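# Flip the towel over and leave it lying flat

## Task

Flip the towel so that its current underside ends up on top. Leave it flat, opened to its full size with square corners, in one layer, roughly at the spot where it lies now.

## Robot and tools

Robot: two arms, left_arm and right_arm, each ending in a two-finger gripper. Calibrated bases in the scene frame: left_arm at (-0.021, +0.239, 0) m, quat_wxyz (+1.000, 0, 0, -0.008); right_arm at (-0.011, -0.277, 0) m, quat_wxyz (+1.000, 0, 0, +0.001). A two-camera stand is fixed to the floor behind the arms.

Frames: the scene frame has its origin at table-top height, midway between the nominal bases. +z is up, +x points out over the table, and +y points toward left_arm. Image left and right do not match the arm names. Each arm's hand poses, targets, velocities and wrist-camera poses are given in that arm's own base frame. The table and the fixed cameras use the scene frame. On a gripper, the fingers point along its +z and open and close along its y. end_effector_position is the point between the finger pads, about 1 cm short of the tips. Printed positions and orientations can be off by a few cm, more at long reach.

Row layout (execute_actions and move): one flat list of 14 numbers, each in [-1, 1], covering both arms even if only one moves. The order is dx, dy, dz, rx, ry, rz, opening for left_arm, then the same seven for right_arm. The first six are an offset, not a pose. They count from that arm's Hand target as it stood when the action or move began, along that arm's base axes. 1.0 equals 0.6 m or 180 degrees. rx, ry, rz form one rotation vector, turned about the Hand target's position. A translation longer than 1.0 may be shortened along its line. Opening is absolute: +1 is fully open (0.093 m) and -1 is closed. To leave an arm in place, send six zeros and its present opening; 0 as an opening is a real command.

execute_actions: actions is a list of actions. Each action is a table of up to 15 rows, one per 1/30 s step. Every row counts from the action's start pose, not from the row before. A short table repeats its last row to fill 15 steps. Repeating the same offset in a later action moves the arm further. Images come back only for an empty actions list, or when cameras names them. Use ["all"] for every camera or [] for none. An unknown name invalidates the call.

move: target is one row or a list of up to 15 rows. All rows count from the same starting Hand targets, and the whole path is straight lines. speed is the top path speed in m/s, 0.002 to 2.9, default 0.25; turning is capped at twice that in rad/s. It can be one number or one per target. blend (m) rounds corners between listed targets; 0 means stop at each. opening_speed (per second on the -1..+1 scale, at least 0.2) ramps the fingers. grip_force is 10 to 50 N per pad, one number or one per arm, and stays set. Lower force closes slowly: about 4 s at 40, 8 s at 20, 16 s at 10. blocking=false returns after about 0.5 s while the motion continues. A move is capped at 10 s. Its result adds a move: line with the ending (done, off_target, moving, held, fault) and limits (paced = pose clipped, held = steps withheld). done means at rest within 10 mm and 2 degrees. Paths do not avoid obstacles or the other arm, and grippers lag and overshoot more at high speed.

wait: seconds from 0 to 10; the arms keep their last command. stop: brakes a running move. zoom_image: camera is one of cam_head_left, cam_head_right, cam_high, cam_left_wrist, cam_right_wrist. region is [x0, y0, x1, y1] in pixels, at most 504 wide and 504 high, taken from that camera's newest image. Every camera image is 672x504. finished_scene: scene is this scene's number. Call it only when the towel is already flipped and flat, and make no other call in that same reply.

Result lines: end_effector_position (m) and end_effector_quat_wxyz per arm. Hand target is the last commanded pose after clipping, and the next offsets count from it. Tool commands gives the present commands. grip_measured reads +1 open and -1 closed, with the pads meeting near -0.94 and about 0.0208 added per mm of gap. It can read up to about 0.02 too open. Joint positions end with the opening in metres. Joint velocities can read "within noise". Joint torques include arm weight; numbers 1 to 3 wrap at ±28 N m. MOTOR HOT appears at 75 °C. At 90 °C a fault folds that arm for good, and at 100 °C it collapses.

Motion habits: commanded orientation is clipped to within 40 degrees of the measured one at each step. Grippers often settle short or tilt, so check after each move and send the missing offset. An all-zero command re-requests the Hand target. Small moves may fail or go sideways. Route around an arm's own base, not close past it, or its shoulder posture may flip. Joint ranges (rad): waist -2.618 to 3.054, shoulder 0.000 to 3.142, elbow 0.000 to 3.142 (straight at 2.901), wrist pitch -1.571 to 1.571, wrist yaw -1.571 to 1.571, wrist roll -2.094 to 2.094.

Avoid: the towel leaving the table, or being set down off it; hitting the table or camera stand hard; fast contacts and targets set deep past a surface; any touch between the two arms, including one gripper closing on the other's fingers; long holds with an arm stretched out or pushing. To end a press, command the target back past the gripper. For cloth, grasp near edges or corners and pinch with the pads close to the table without jamming into it.

Each tool is called after "Request:" as name(argument=value, ...) on one line, values as JSON.

## Session

Request:
execute_actions(actions=[])

Scene clock: 0.00 s.
left_arm: end_effector_position=(+0.3824, +0.0388, +0.0877) grip_measured=+1.000 end_effector_quat_wxyz=(+0.562, -0.111, +0.818, +0.044) | right_arm: end_effector_position=(+0.3886, -0.0450, +0.0885) grip_measured=+1.000 end_effector_quat_wxyz=(+0.572, +0.125, +0.804, -0.104)
Joint positions: left_arm=[0.024 1.525 0.363 0.784 -0.176 -0.126 0.093] | right_arm=[0.03 1.598 0.383 0.863 0.343 0.098 0.093]
Joint velocities: within noise
Joint torques (N m): no reading
Heat: left arm: 44 °C; right arm: 37 °C.
Hand target: left_arm +0.3833, +0.0387, +0.0894; +0.563, -0.111, +0.818, +0.044 | right_arm +0.3908, -0.0449, +0.0934; +0.578, +0.126, +0.800, -0.102
Tool commands: left_gripper/opening=+1.0 right_gripper/opening=+1.0

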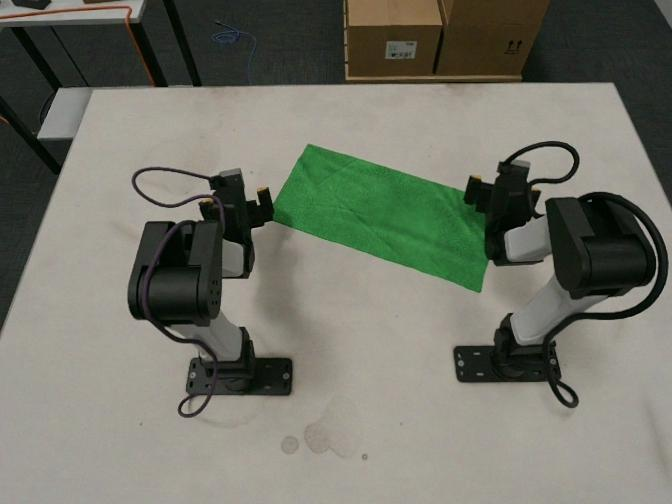

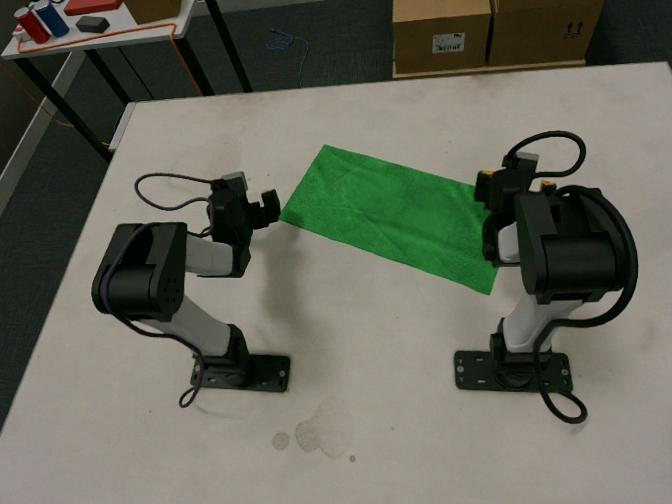

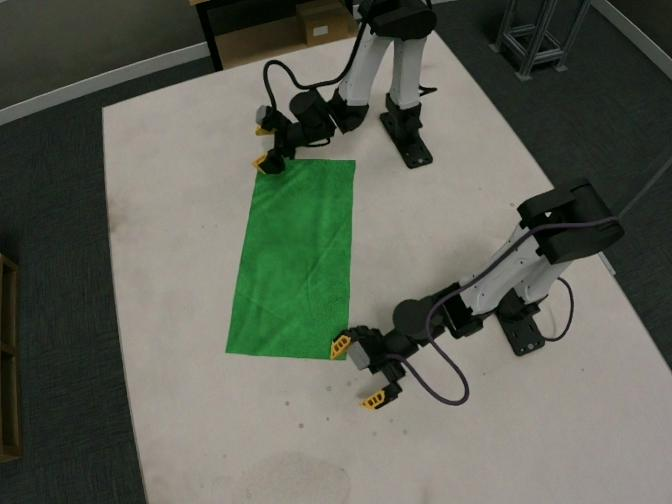

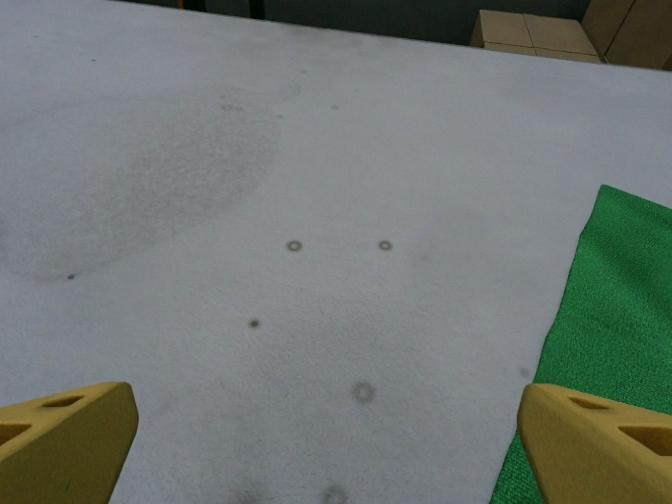

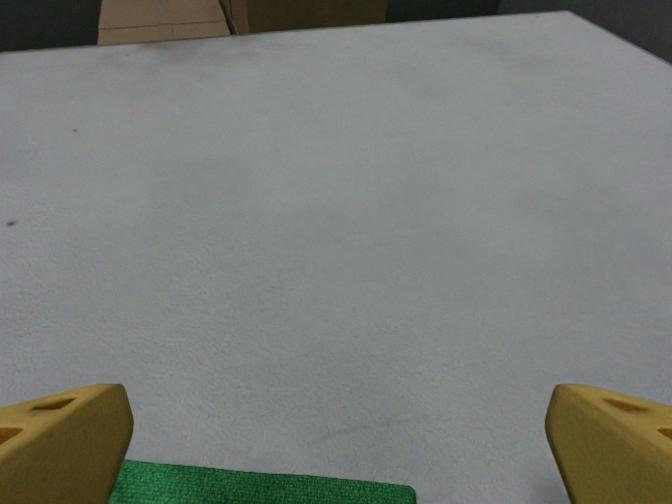

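Request:
move(target=[0.35,-0.248,0.05,-0.26,0.30,0.279,1,0.045,0.062,0.05,-0.196,0.393,0.431,1], cameras=["all"])

Scene clock: 16.83 s.
left_arm: end_effector_position=(+0.5863, -0.1103, +0.1212) grip_measured=+1.000 end_effector_quat_wxyz=(+0.168, -0.570, +0.787, -0.166) | right_arm: end_effector_position=(+0.4161, -0.0089, +0.1261) grip_measured=+1.000 end_effector_quat_wxyz=(+0.009, -0.587, +0.810, -0.001)
Joint positions: left_arm=[-0.191 2.667 2.846 -1.272 -0.017 -1.44 0.093] | right_arm=[-0.025 2.14 2.03 -1.445 -0.009 -1.28 0.093]
Joint torques (N m): left_arm=[0.49 -13.35 8.88 1.24 0.14 -0.17] | right_arm=[0.98 -9.1 8.72 0.18 0.04 -0.22]
Heat: left arm: 45 °C; right arm: 39 °C.
Hand target: left_arm +0.5933, -0.1101, +0.1196; +0.000, -0.595, +0.804, +0.000 | right_arm +0.4178, -0.0077, +0.1234; +0.000, -0.595, +0.804, -0.001
Off the commanded pose: left_arm 0.007 m, 27 deg | right_arm 0.003 m, 2 deg.
elbow stopped short (left arm): the move would have taken joint 3 (elbow) straighter than the controller allows.
move: off_target (left_arm)
camera_calibration:
cam_left_wrist: T_world_to_cam=[[0.840718, -0.275966, 0.465871, -0.583317], [-0.440924, -0.848308, 0.29319, 0.168696], [0.314291, -0.451904, -0.834868, -0.0481303], [0, 0, 0, 1]] pos_world=[0.579914, -0.03962, 0.182108]
cam_right_wrist: T_world_to_cam=[[0.946759, -0.321855, 0.00756762, -0.396807], [-0.29704, -0.864215, 0.406078, 0.101147], [-0.124158, -0.386706, -0.913807, 0.256478], [0, 0, 0, 1]] pos_world=[0.437569, 0.0588799, 0.196301]

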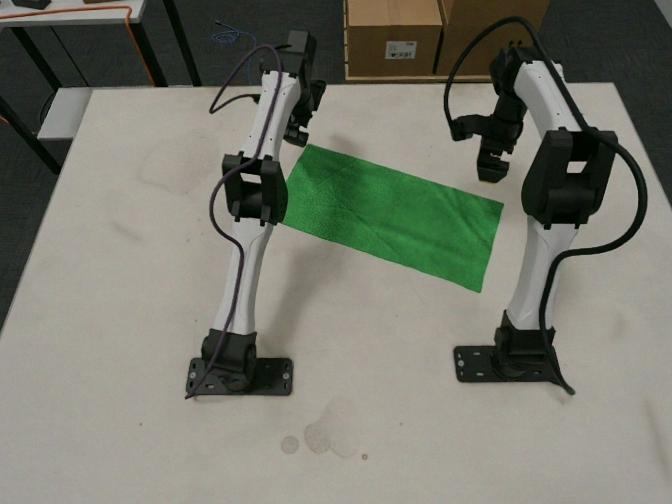

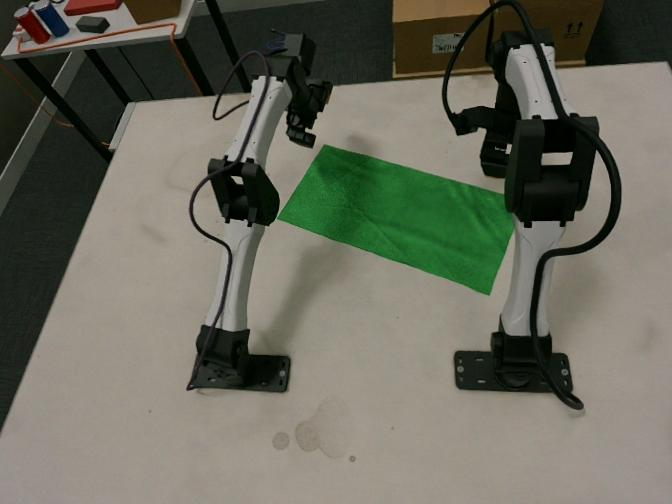

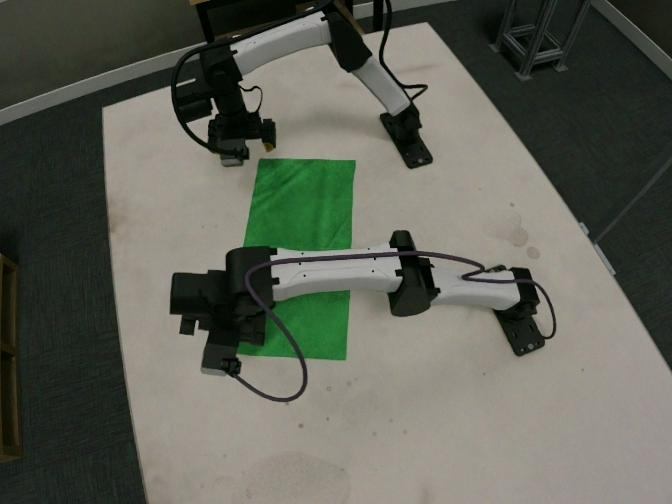

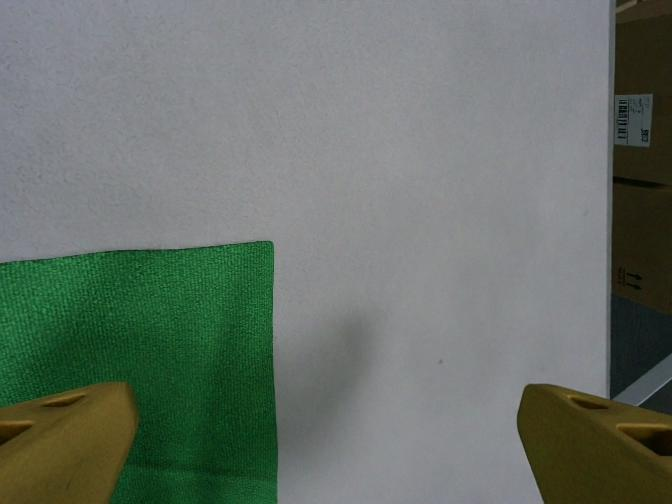

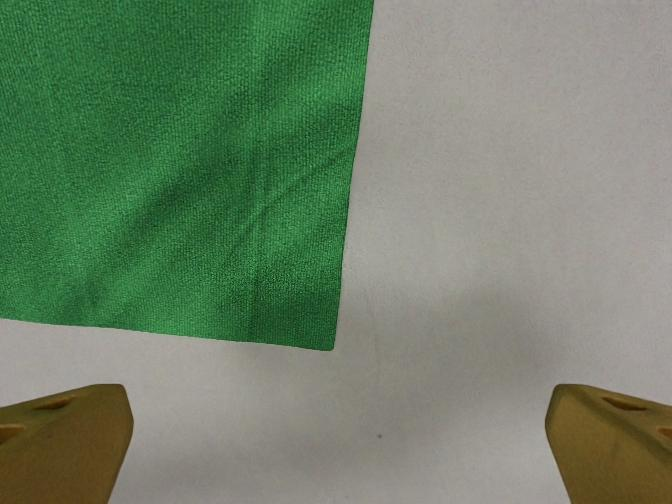

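Request:
move(target=[-0.362,0.105,-0.067,0,0,0,0.1,-0.36,0.112,-0.072,0,0,0,0.1], cameras=["all"])

Scene clock: 21.90 s.
left_arm: end_effector_position=(+0.3784, -0.0475, +0.0721) grip_measured=+0.102 end_effector_quat_wxyz=(-0.002, -0.597, +0.802, +0.009) | right_arm: end_effector_position=(+0.1999, +0.0586, +0.0787) grip_measured=+0.102 end_effector_quat_wxyz=(-0.010, -0.596, +0.803, +0.008)
Joint positions: left_arm=[-0.129 2.024 1.638 -1.201 -0.009 -1.409 0.05] | right_arm=[0.279 1.37 0.926 -1.152 -0.008 -0.998 0.05]
Joint torques (N m): left_arm=[0.36 -12.9 5.49 0.09 0.11 0.02] | right_arm=[1.2 -5.97 5.67 0.44 0.01 0.02]
Heat: left arm: 46 °C; right arm: 39 °C.
Hand target: left_arm +0.3762, -0.0471, +0.0794; +0.000, -0.595, +0.804, +0.000 | right_arm +0.2019, +0.0595, +0.0802; +0.000, -0.595, +0.804, -0.001
Off the commanded pose: left_arm 0.008 m, 1 deg | right_arm 0.003 m, 2 deg.
move: done
camera_calibration:
cam_left_wrist: T_world_to_cam=[[0.963145, -0.268959, -0.00354615, -0.380418], [-0.245768, -0.885302, 0.394764, 0.0616765], [-0.109315, -0.379343, -0.918776, 0.174337], [0, 0, 0, 1]] pos_world=[0.400613, 0.0184194, 0.13448]
cam_right_wrist: T_world_to_cam=[[0.953043, -0.301354, -0.0299039, -0.169538], [-0.260884, -0.867154, 0.424244, 0.106103], [-0.153779, -0.396521, -0.905054, 0.218246], [0, 0, 0, 1]] pos_world=[0.22282, 0.127456, 0.147441]

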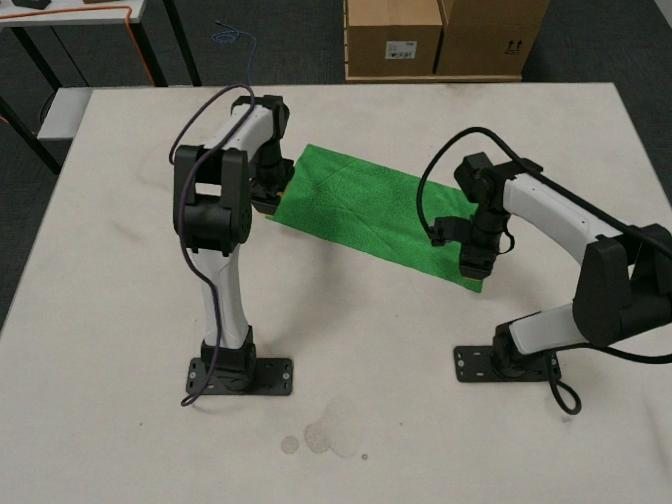

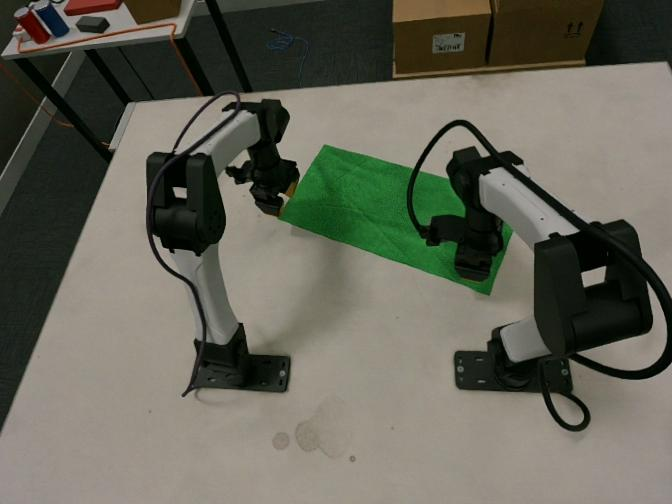

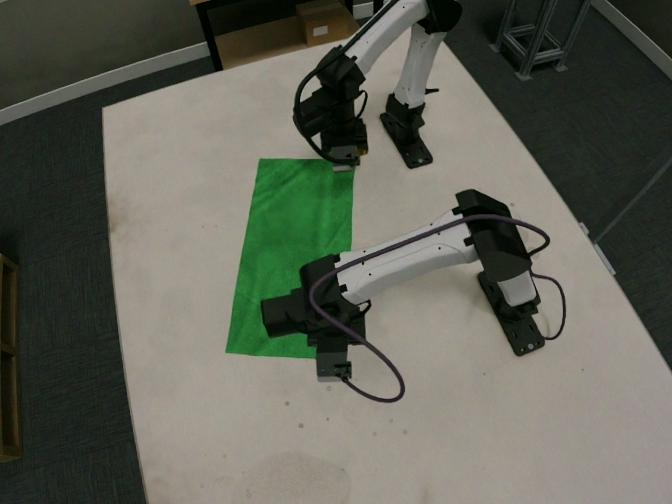

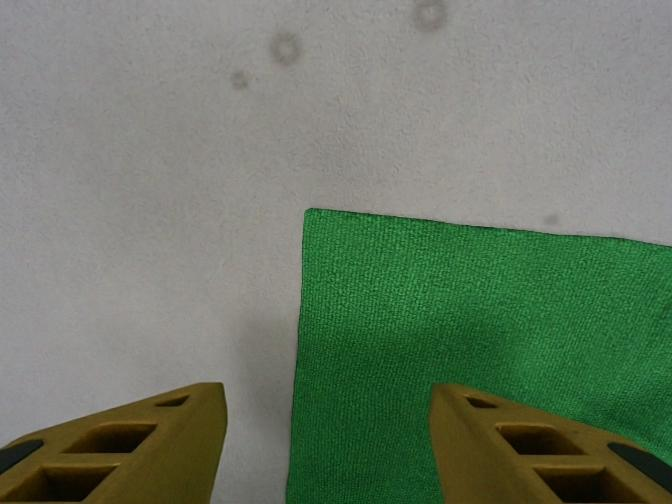

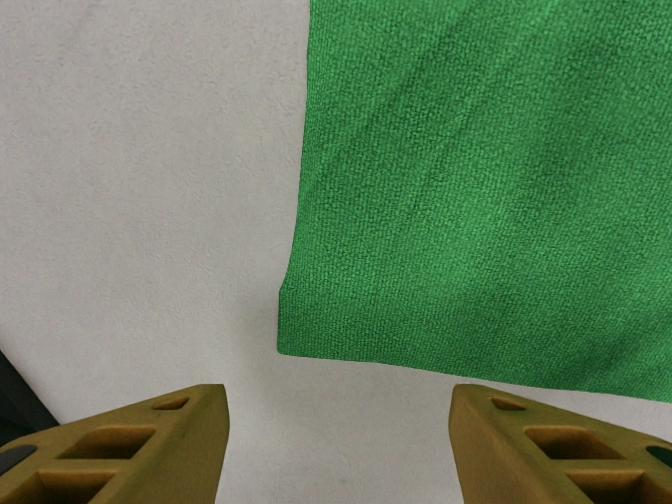

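Request:
move(target=[0.002,0,-0.087,0,0,0,0.1,-0.02,-0.01,-0.098,0,0,0,0.1], cameras=["cam_left_wrist","cam_right_wrist"], speed=0.15)

Scene clock: 24.70 s.
left_arm: end_effector_position=(+0.3763, -0.0472, +0.0331) grip_measured=+0.102 end_effector_quat_wxyz=(+0.003, -0.597, +0.802, +0.003) | right_arm: end_effector_position=(+0.1882, +0.0553, +0.0242) grip_measured=+0.102 end_effector_quat_wxyz=(+0.001, -0.595, +0.803, +0.004)
Joint positions: left_arm=[-0.129 2.035 1.496 -1.032 -0.009 -1.408 0.05] | right_arm=[0.279 1.37 0.698 -0.9 -0.008 -0.997 0.05]
Joint torques (N m): left_arm=[0.4 -9.51 5.5 0.31 0.12 0.03] | right_arm=[0.08 -3.41 5.52 0.53 0.04 -0.11]
Heat: left arm: 46 °C; right arm: 39 °C.
Hand target: left_arm +0.3774, -0.0471, +0.0271; +0.000, -0.595, +0.804, +0.000 | right_arm +0.1898, +0.0535, +0.0214; +0.000, -0.595, +0.804, -0.001
Off the commanded pose: left_arm 0.006 m, 1 deg | right_arm 0.004 m, 1 deg.
move: done
camera_calibration:
cam_left_wrist: T_world_to_cam=[[0.962988, -0.269293, 0.0116419, -0.378854], [-0.25207, -0.884421, 0.39276, 0.0792663], [-0.0954711, -0.381158, -0.919567, 0.133111], [0, 0, 0, 1]] pos_world=[0.397521, 0.0188183, 0.0956822]
cam_right_wrist: T_world_to_cam=[[0.953257, -0.302001, -0.00982799, -0.161583], [-0.27128, -0.869705, 0.412335, 0.125761], [-0.133073, -0.390395, -0.910979, 0.161719], [0, 0, 0, 1]] pos_world=[0.209667, 0.123711, 0.0938787]
Images, in order (width x height): cam_left_wrist 672x504, cam_right_wrist 672x504.

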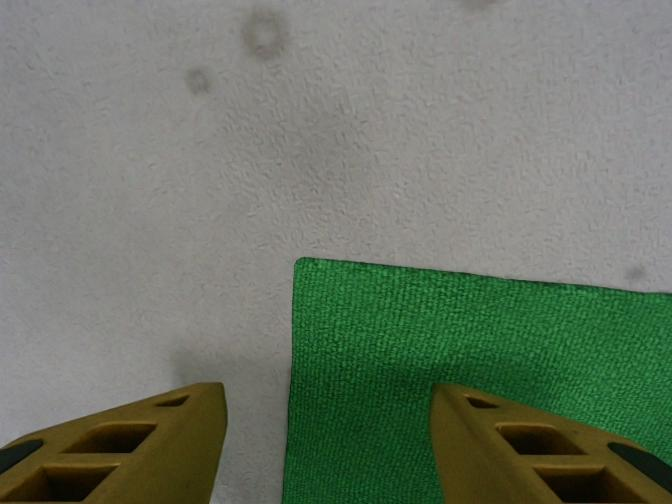

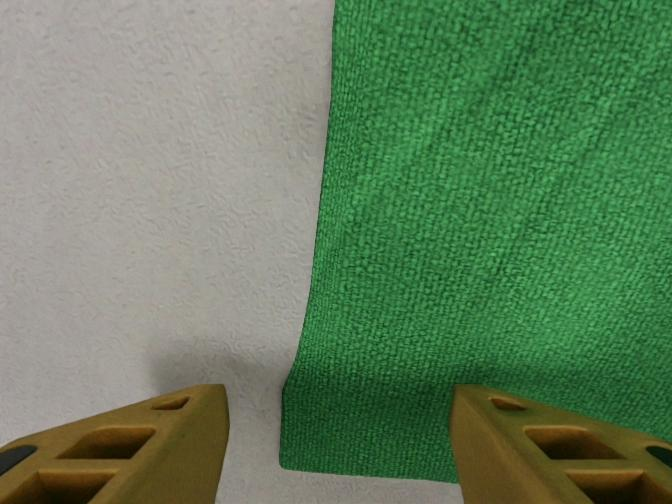

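Request:
move(target=[0.002,0,-0.035,0,0,0,0.1,0.003,-0.003,-0.023,0,0,0,0.1], cameras=["cam_left_wrist","cam_right_wrist"], speed=0.1)

Request:
move(target=[0,0,-0.01,0,0,0,0.1,0,0,-0.01,0,0,0,0.1], cameras=["cam_left_wrist","cam_right_wrist"], speed=0.1)

Scene clock: 25.90 s.
left_arm: end_effector_position=(+0.3762, -0.0473, +0.0212) grip_measured=+0.102 end_effector_quat_wxyz=(+0.003, -0.597, +0.803, +0.004) | right_arm: end_effector_position=(+0.1878, +0.0550, +0.0154) grip_measured=+0.101 end_effector_quat_wxyz=(-0.001, -0.595, +0.803, +0.004)
Joint positions: left_arm=[-0.129 2.05 1.469 -0.992 -0.009 -1.407 0.05] | right_arm=[0.279 1.39 0.675 -0.86 -0.007 -0.997 0.05]
Joint torques (N m): left_arm=[0.44 -8.28 4.07 0.6 0.11 0.01] | right_arm=[-0.84 -2.29 4.41 0.74 0.05 -0.21]
Heat: left arm: 46 °C; right arm: 39 °C.
Hand target: left_arm +0.3786, -0.0470, +0.0062; +0.000, -0.595, +0.804, +0.000 | right_arm +0.1916, +0.0517, +0.0077; +0.000, -0.595, +0.804, -0.001
Off the commanded pose: left_arm 0.015 m, 1 deg | right_arm 0.009 m, 1 deg.
move: off_target (left_arm)
camera_calibration:
cam_left_wrist: T_world_to_cam=[[0.962799, -0.270031, 0.0100856, -0.378591], [-0.252104, -0.884194, 0.39325, 0.083933], [-0.0972718, -0.381163, -0.919376, 0.122877], [0, 0, 0, 1]] pos_world=[0.397619, 0.0188183, 0.0837822]
cam_right_wrist: T_world_to_cam=[[0.953241, -0.301969, -0.0120619, -0.161367], [-0.269989, -0.868862, 0.414951, 0.128667], [-0.135782, -0.392292, -0.909764, 0.154116], [0, 0, 0, 1]] pos_world=[0.209487, 0.123525, 0.0848725]
Images, in order (width x height): cam_left_wrist 672x504, cam_right_wrist 672x504.

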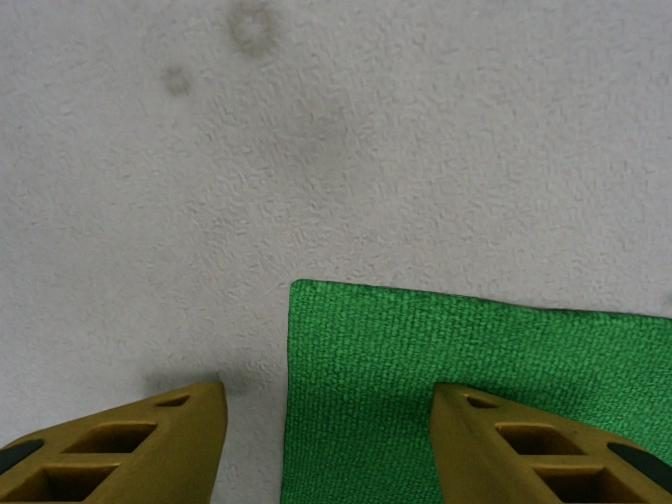

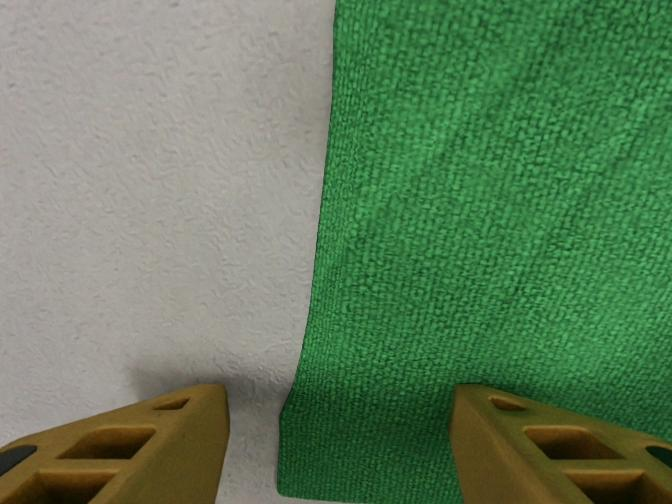

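Scene clock: 26.60 s.
left_arm: end_effector_position=(+0.3762, -0.0473, +0.0203) grip_measured=+0.102 end_effector_quat_wxyz=(+0.003, -0.596, +0.803, +0.003) | right_arm: end_effector_position=(+0.1880, +0.0548, +0.0144) grip_measured=+0.101 end_effector_quat_wxyz=(+0.000, -0.595, +0.803, +0.003)
Joint positions: left_arm=[-0.129 2.05 1.466 -0.986 -0.009 -1.407 0.05] | right_arm=[0.279 1.39 0.67 -0.853 -0.006 -0.997 0.05]
Joint torques (N m): left_arm=[0.43 -7.6 3.18 0.74 0.11 0.01] | right_arm=[-0.8 -1.25 3.43 0.96 0.01 -0.23]
Heat: left arm: 46 °C; right arm: 39 °C.
Hand target: left_arm +0.3786, -0.0470, +0.0002; +0.000, -0.595, +0.804, +0.000 | right_arm +0.1916, +0.0517, +0.0016; +0.000, -0.595, +0.804, -0.001
Off the commanded pose: left_arm 0.020 m, 1 deg | right_arm 0.014 m, 1 deg.
move: off_target (left_arm, right_arm)
camera_calibration:
cam_left_wrist: T_world_to_cam=[[0.962569, -0.270787, 0.0116138, -0.378603], [-0.253402, -0.883915, 0.393041, 0.084815], [-0.0961646, -0.381272, -0.919448, 0.121618], [0, 0, 0, 1]] pos_world=[0.397619, 0.0188182, 0.0828824]
cam_right_wrist: T_world_to_cam=[[0.953272, -0.301973, -0.00922499, -0.161569], [-0.271177, -0.868718, 0.414478, 0.129147], [-0.133175, -0.392609, -0.910012, 0.152629], [0, 0, 0, 1]] pos_world=[0.209367, 0.123327, 0.0838754]
Images, in order (width x height): cam_left_wrist 672x504, cam_right_wrist 672x504.

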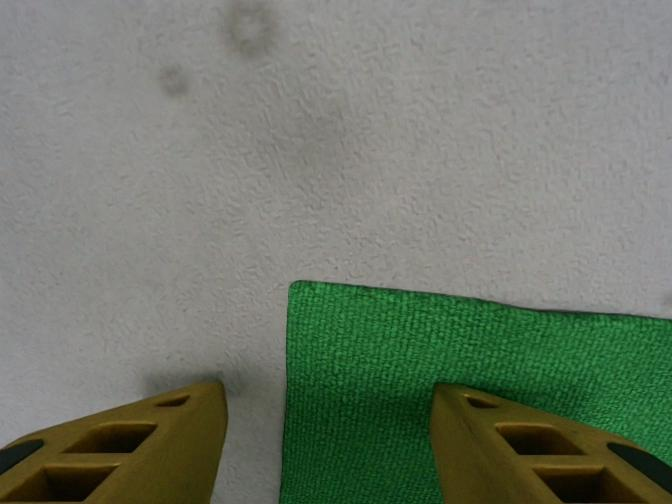

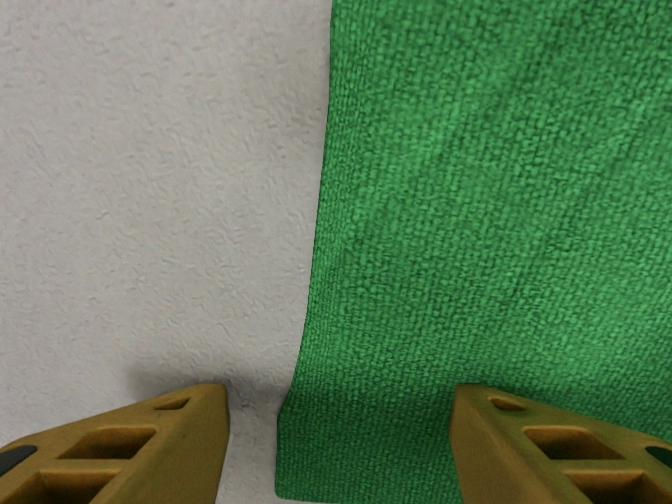

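Request:
move(target=[0,0,-0.017,0,0,0,0.1,0,0,-0.017,0,0,0,0.1], cameras=["cam_high"], speed=0.1)

Request:
zoom_image(camera="cam_high", region=[270, 120, 420, 400])

Scene clock: 27.93 s.
left_arm: end_effector_position=(+0.3764, -0.0474, +0.0195) grip_measured=+0.102 end_effector_quat_wxyz=(+0.007, -0.596, +0.803, -0.001) | right_arm: end_effector_position=(+0.1879, +0.0544, +0.0120) grip_measured=+0.101 end_effector_quat_wxyz=(+0.000, -0.595, +0.803, +0.002)
Joint positions: left_arm=[-0.129 2.042 1.45 -0.967 -0.009 -1.407 0.05] | right_arm=[0.279 1.393 0.662 -0.84 -0.004 -0.997 0.05]
Joint torques (N m): left_arm=[0.44 -5.79 2.51 0.91 0.11 0.01] | right_arm=[-0.85 0.25 1.92 1.26 -0.03 -0.21]
Heat: left arm: 46 °C; right arm: 39 °C.
Hand target: left_arm +0.3786, -0.0471, -0.0101; +0.000, -0.595, +0.804, +0.000 | right_arm +0.1916, +0.0516, -0.0086; +0.000, -0.595, +0.804, -0.001
Off the commanded pose: left_arm 0.030 m, 1 deg | right_arm 0.021 m, 0 deg.
move: off_target (left_arm, right_arm)
Images, in order (width x height): cam_high 672x504.

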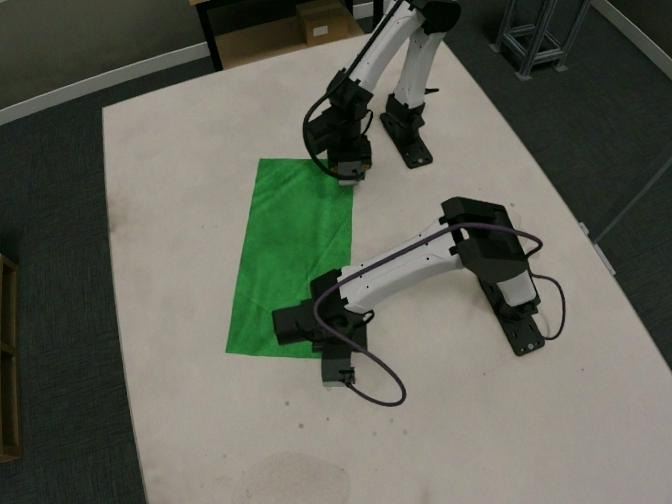

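Scaled by 1.800 from the camera's 672x504 image, which has a finer 960x720 frame.

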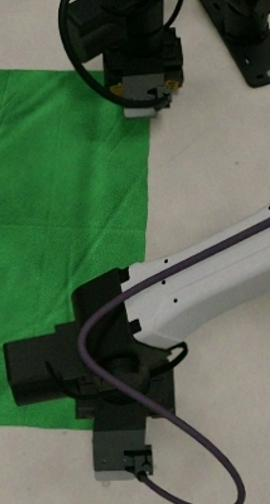

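Request:
move(target=[0,0,0.008,0,0,0,-1,0,0,0.008,0,0,0,-1], cameras=["cam_left_wrist","cam_right_wrist"], opening_speed=0.8)

Scene clock: 30.13 s.
left_arm: end_effector_position=(+0.3938, -0.0507, +0.0201) grip_measured=-0.975 end_effector_quat_wxyz=(+0.032, -0.595, +0.802, -0.029) | right_arm: end_effector_position=(+0.2046, +0.0507, +0.0131) grip_measured=-0.973 end_effector_quat_wxyz=(+0.022, -0.592, +0.805, -0.027)
Joint positions: left_arm=[-0.129 2.04 1.446 -0.89 -0.002 -1.406 0] | right_arm=[0.271 1.393 0.664 -0.781 0.035 -0.997 0]
Joint torques (N m): left_arm=[0.44 -6.2 4.23 0.19 0.05 0.01] | right_arm=[-0.27 -0.54 2.86 0.61 -0.33 -0.23]
Heat: left arm: 46 °C; right arm: 39 °C.
Hand target: left_arm +0.3786, -0.0470, -0.0053; +0.000, -0.595, +0.804, +0.000 | right_arm +0.1916, +0.0516, -0.0038; +0.000, -0.595, +0.804, -0.001
Off the commanded pose: left_arm 0.030 m, 5 deg | right_arm 0.021 m, 4 deg.
move: off_target (left_arm, right_arm)
camera_calibration:
cam_left_wrist: T_world_to_cam=[[0.957619, -0.270808, 0.098122, -0.396288], [-0.287443, -0.876632, 0.385866, 0.100198], [-0.0184788, -0.397717, -0.917322, 0.0902411], [0, 0, 0, 1]] pos_world=[0.409961, 0.016409, 0.0830018]
cam_right_wrist: T_world_to_cam=[[0.948566, -0.309761, 0.0653479, -0.178307], [-0.308294, -0.856936, 0.413057, 0.137714], [-0.07195, -0.411958, -0.908358, 0.14052], [0, 0, 0, 1]] pos_world=[0.221703, 0.120668, 0.0824109]
Images, in order (width x height): cam_left_wrist 672x504, cam_right_wrist 672x504.

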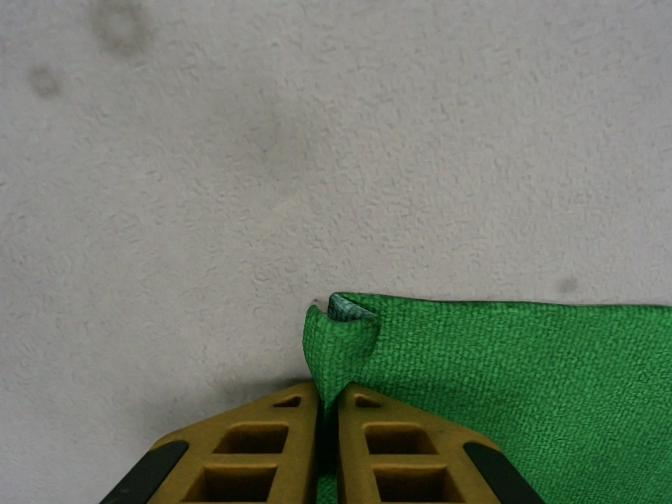

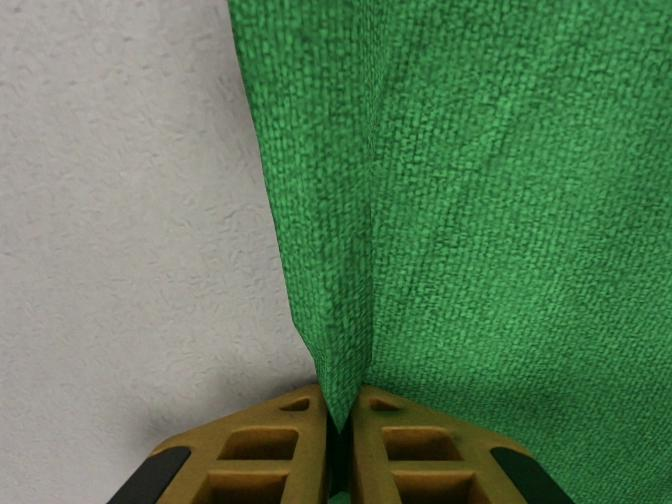

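Request:
move(target=[0,0,0.508,0,0,0,-1,0,0,0.507,0,0,0,-1], cameras=["all"], speed=0.2)

Scene clock: 33.97 s.
left_arm: end_effector_position=(+0.3822, -0.0492, +0.2937) grip_measured=-0.976 end_effector_quat_wxyz=(+0.148, -0.584, +0.786, -0.141) | right_arm: end_effector_position=(+0.1939, +0.0524, +0.2960) grip_measured=-0.974 end_effector_quat_wxyz=(+0.227, -0.574, +0.782, -0.091)
Joint positions: left_arm=[-0.129 1.811 2.188 -1.537 -0.002 -1.406 0] | right_arm=[0.271 1.074 1.541 -1.543 0.008 -0.998 0]
Joint torques (N m): left_arm=[0.5 -9.06 7.45 0.83 0.06 0.03] | right_arm=[-0.23 -1.22 7.46 1.13 -0.11 -0.18]
Heat: left arm: 46 °C; right arm: 39 °C.
Hand target: left_arm +0.3786, -0.0470, +0.2995; +0.000, -0.595, +0.804, +0.000 | right_arm +0.1916, +0.0517, +0.3003; +0.000, -0.595, +0.804, -0.001
Off the commanded pose: left_arm 0.007 m, 24 deg | right_arm 0.005 m, 28 deg.
joint sent to its limit (left arm) — joint 4 (wrist pitch), lower limit. The joint targets are off in orientation, not in position.
joint sent to its limit (right arm) — joint 4 (wrist pitch), lower limit. The joint targets are off in orientation, not in position.
move: off_target (left_arm, right_arm)
camera_calibration:
cam_left_wrist: T_world_to_cam=[[0.87575, -0.260169, 0.406662, -0.470328], [-0.400433, -0.861984, 0.310866, 0.0585458], [0.269659, -0.435081, -0.859062, 0.212579], [0, 0, 0, 1]] pos_world=[0.37801, 0.0205898, 0.355684]
cam_right_wrist: T_world_to_cam=[[0.854809, -0.335684, 0.395749, -0.264395], [-0.416091, -0.899075, 0.136131, 0.124154], [0.310111, -0.281034, -0.908213, 0.316481], [0, 0, 0, 1]] pos_world=[0.179523, 0.111812, 0.375166]

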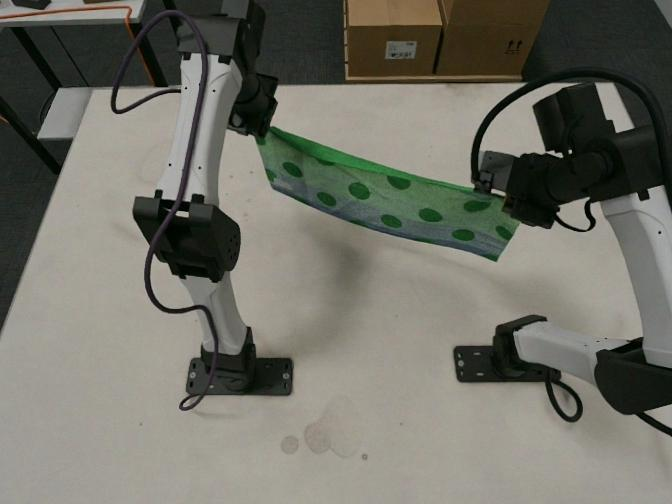

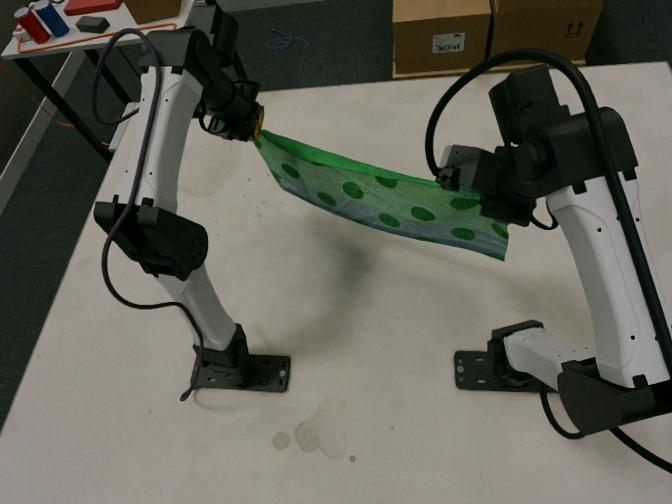

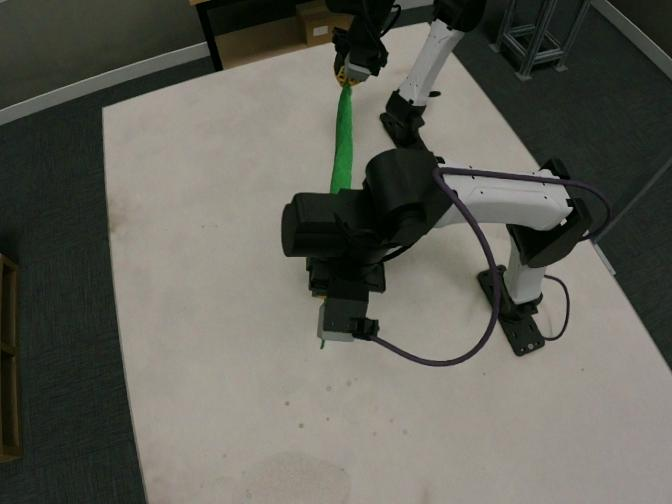

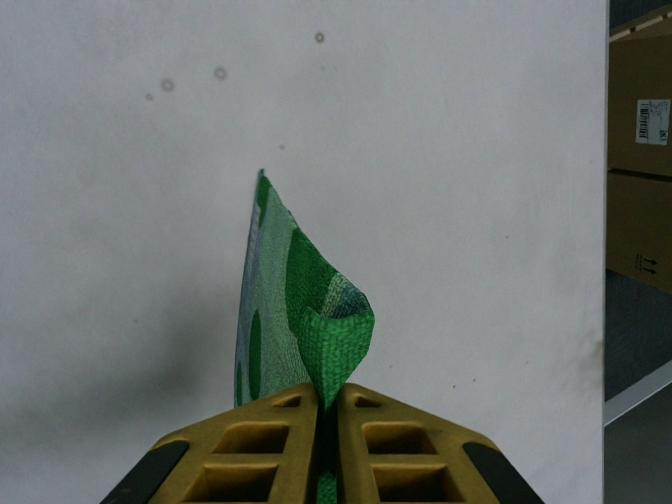

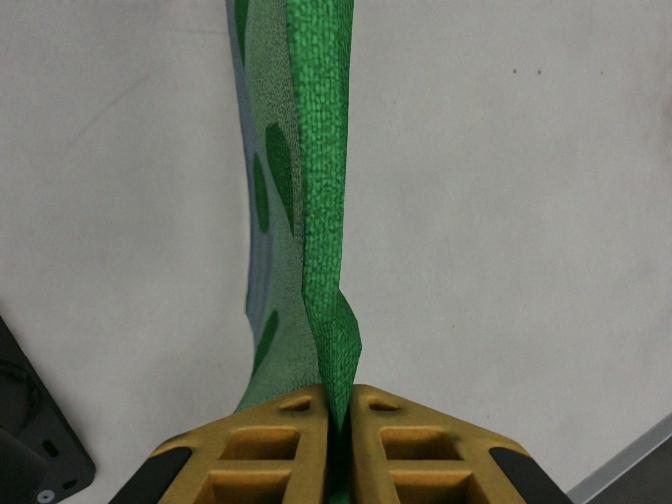

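Request:
move(target=[[0.047,-0.0167,-0.083,0,0,0,-1,0.047,-0.0175,-0.083,0,0,0,-1],[0.1416,-0.05,-0.2,0,0,0,-1,0.1407,-0.0525,-0.2,0,0,0,-1],[0.236,-0.083,-0.317,0,0,0,-1,0.2345,-0.0875,-0.317,0,0,0,-1],[0.299,-0.1055,-0.392,0,0,0,-1,0.297,-0.111,-0.392,0,0,0,-1]], blend=[0.02,0.02,0.02,0], cameras=["all"], speed=0.12)

Scene clock: 41.00 s.
left_arm: end_effector_position=(+0.5497, -0.1063, +0.0629) grip_measured=-0.976 end_effector_quat_wxyz=(+0.083, -0.587, +0.800, -0.088) | right_arm: end_effector_position=(+0.3601, -0.0102, +0.0649) grip_measured=-0.974 end_effector_quat_wxyz=(-0.007, -0.594, +0.805, +0.009)
Joint positions: left_arm=[-0.192 2.748 2.845 -1.426 -0.002 -1.457 0] | right_arm=[-0.03 1.953 1.509 -1.148 -0.005 -1.302 0]
Joint torques (N m): left_arm=[-0.35 -14.04 8.72 0.84 0.04 -0.18] | right_arm=[-0.57 -8.08 8.53 0.43 0.01 -0.26]
Heat: left arm: 46 °C; right arm: 38 °C.
Hand target: left_arm +0.5580, -0.1103, +0.0644; +0.000, -0.595, +0.804, +0.000 | right_arm +0.3699, -0.0150, +0.0652; +0.000, -0.595, +0.804, -0.001
Off the commanded pose: left_arm 0.009 m, 14 deg | right_arm 0.011 m, 1 deg.
elbow stopped short (left arm): the move would have taken joint 3 (elbow) straighter than the controller allows.
move: off_target (left_arm, right_arm)
camera_calibration:
cam_left_wrist: T_world_to_cam=[[0.927876, -0.275982, 0.250757, -0.558614], [-0.354769, -0.860445, 0.36575, 0.119876], [0.114822, -0.428332, -0.896297, 0.0324824], [0, 0, 0, 1]] pos_world=[0.557124, -0.0371079, 0.125346]
cam_right_wrist: T_world_to_cam=[[0.951673, -0.305962, -0.0265781, -0.343173], [-0.267257, -0.867692, 0.419146, 0.0968004], [-0.151304, -0.391787, -0.90753, 0.20247], [0, 0, 0, 1]] pos_world=[0.383094, 0.0583201, 0.134053]

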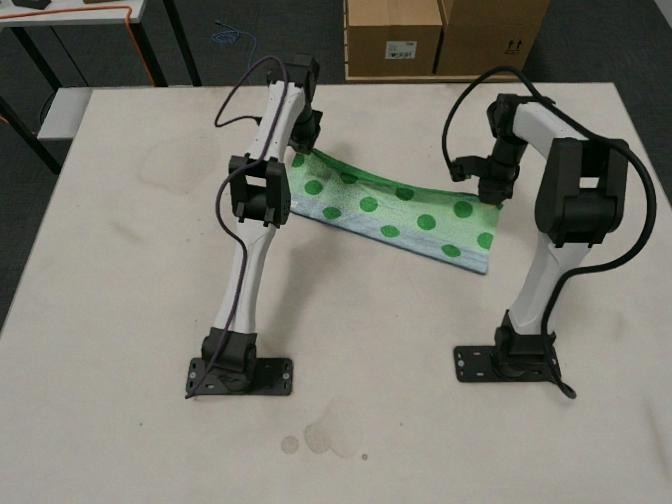

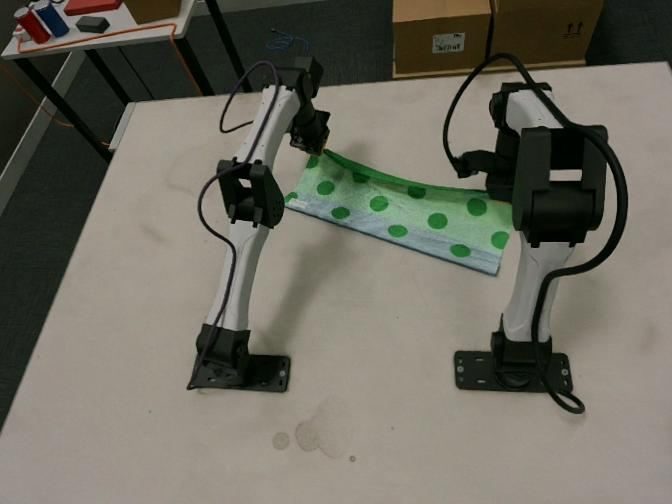

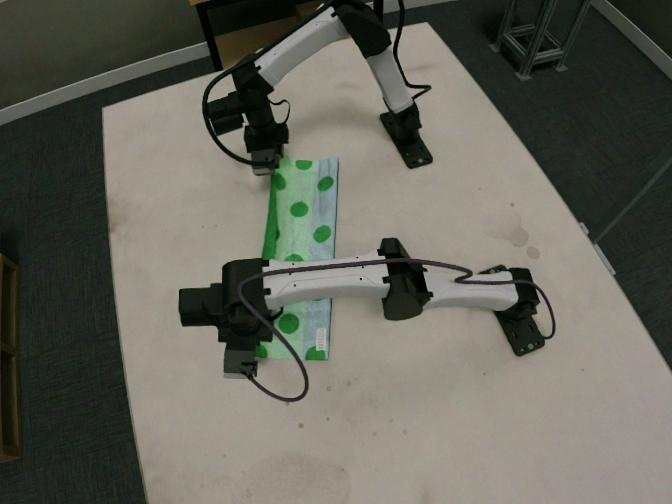

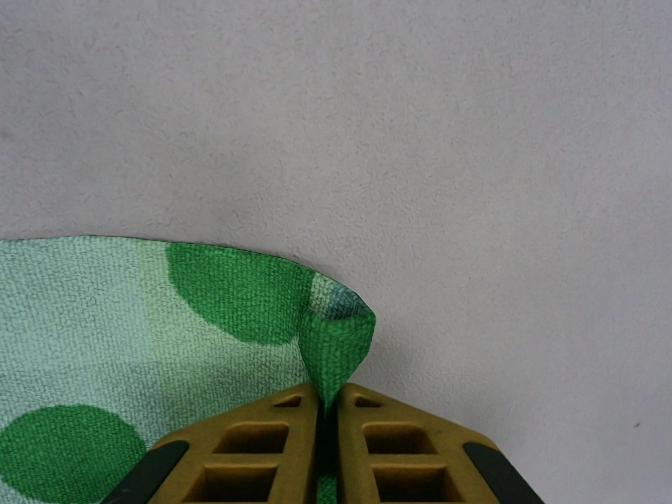

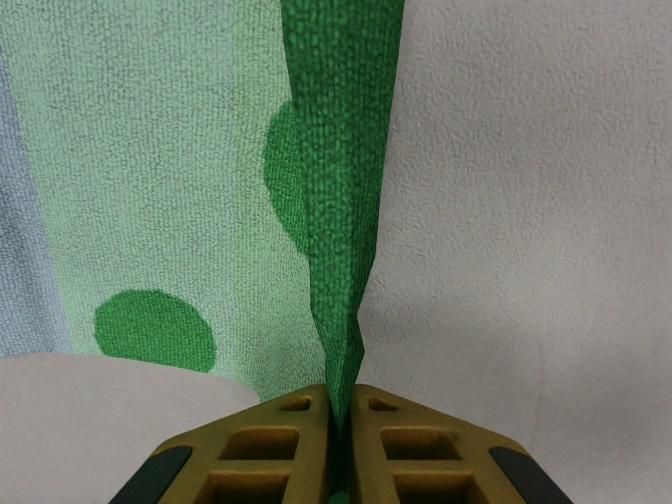

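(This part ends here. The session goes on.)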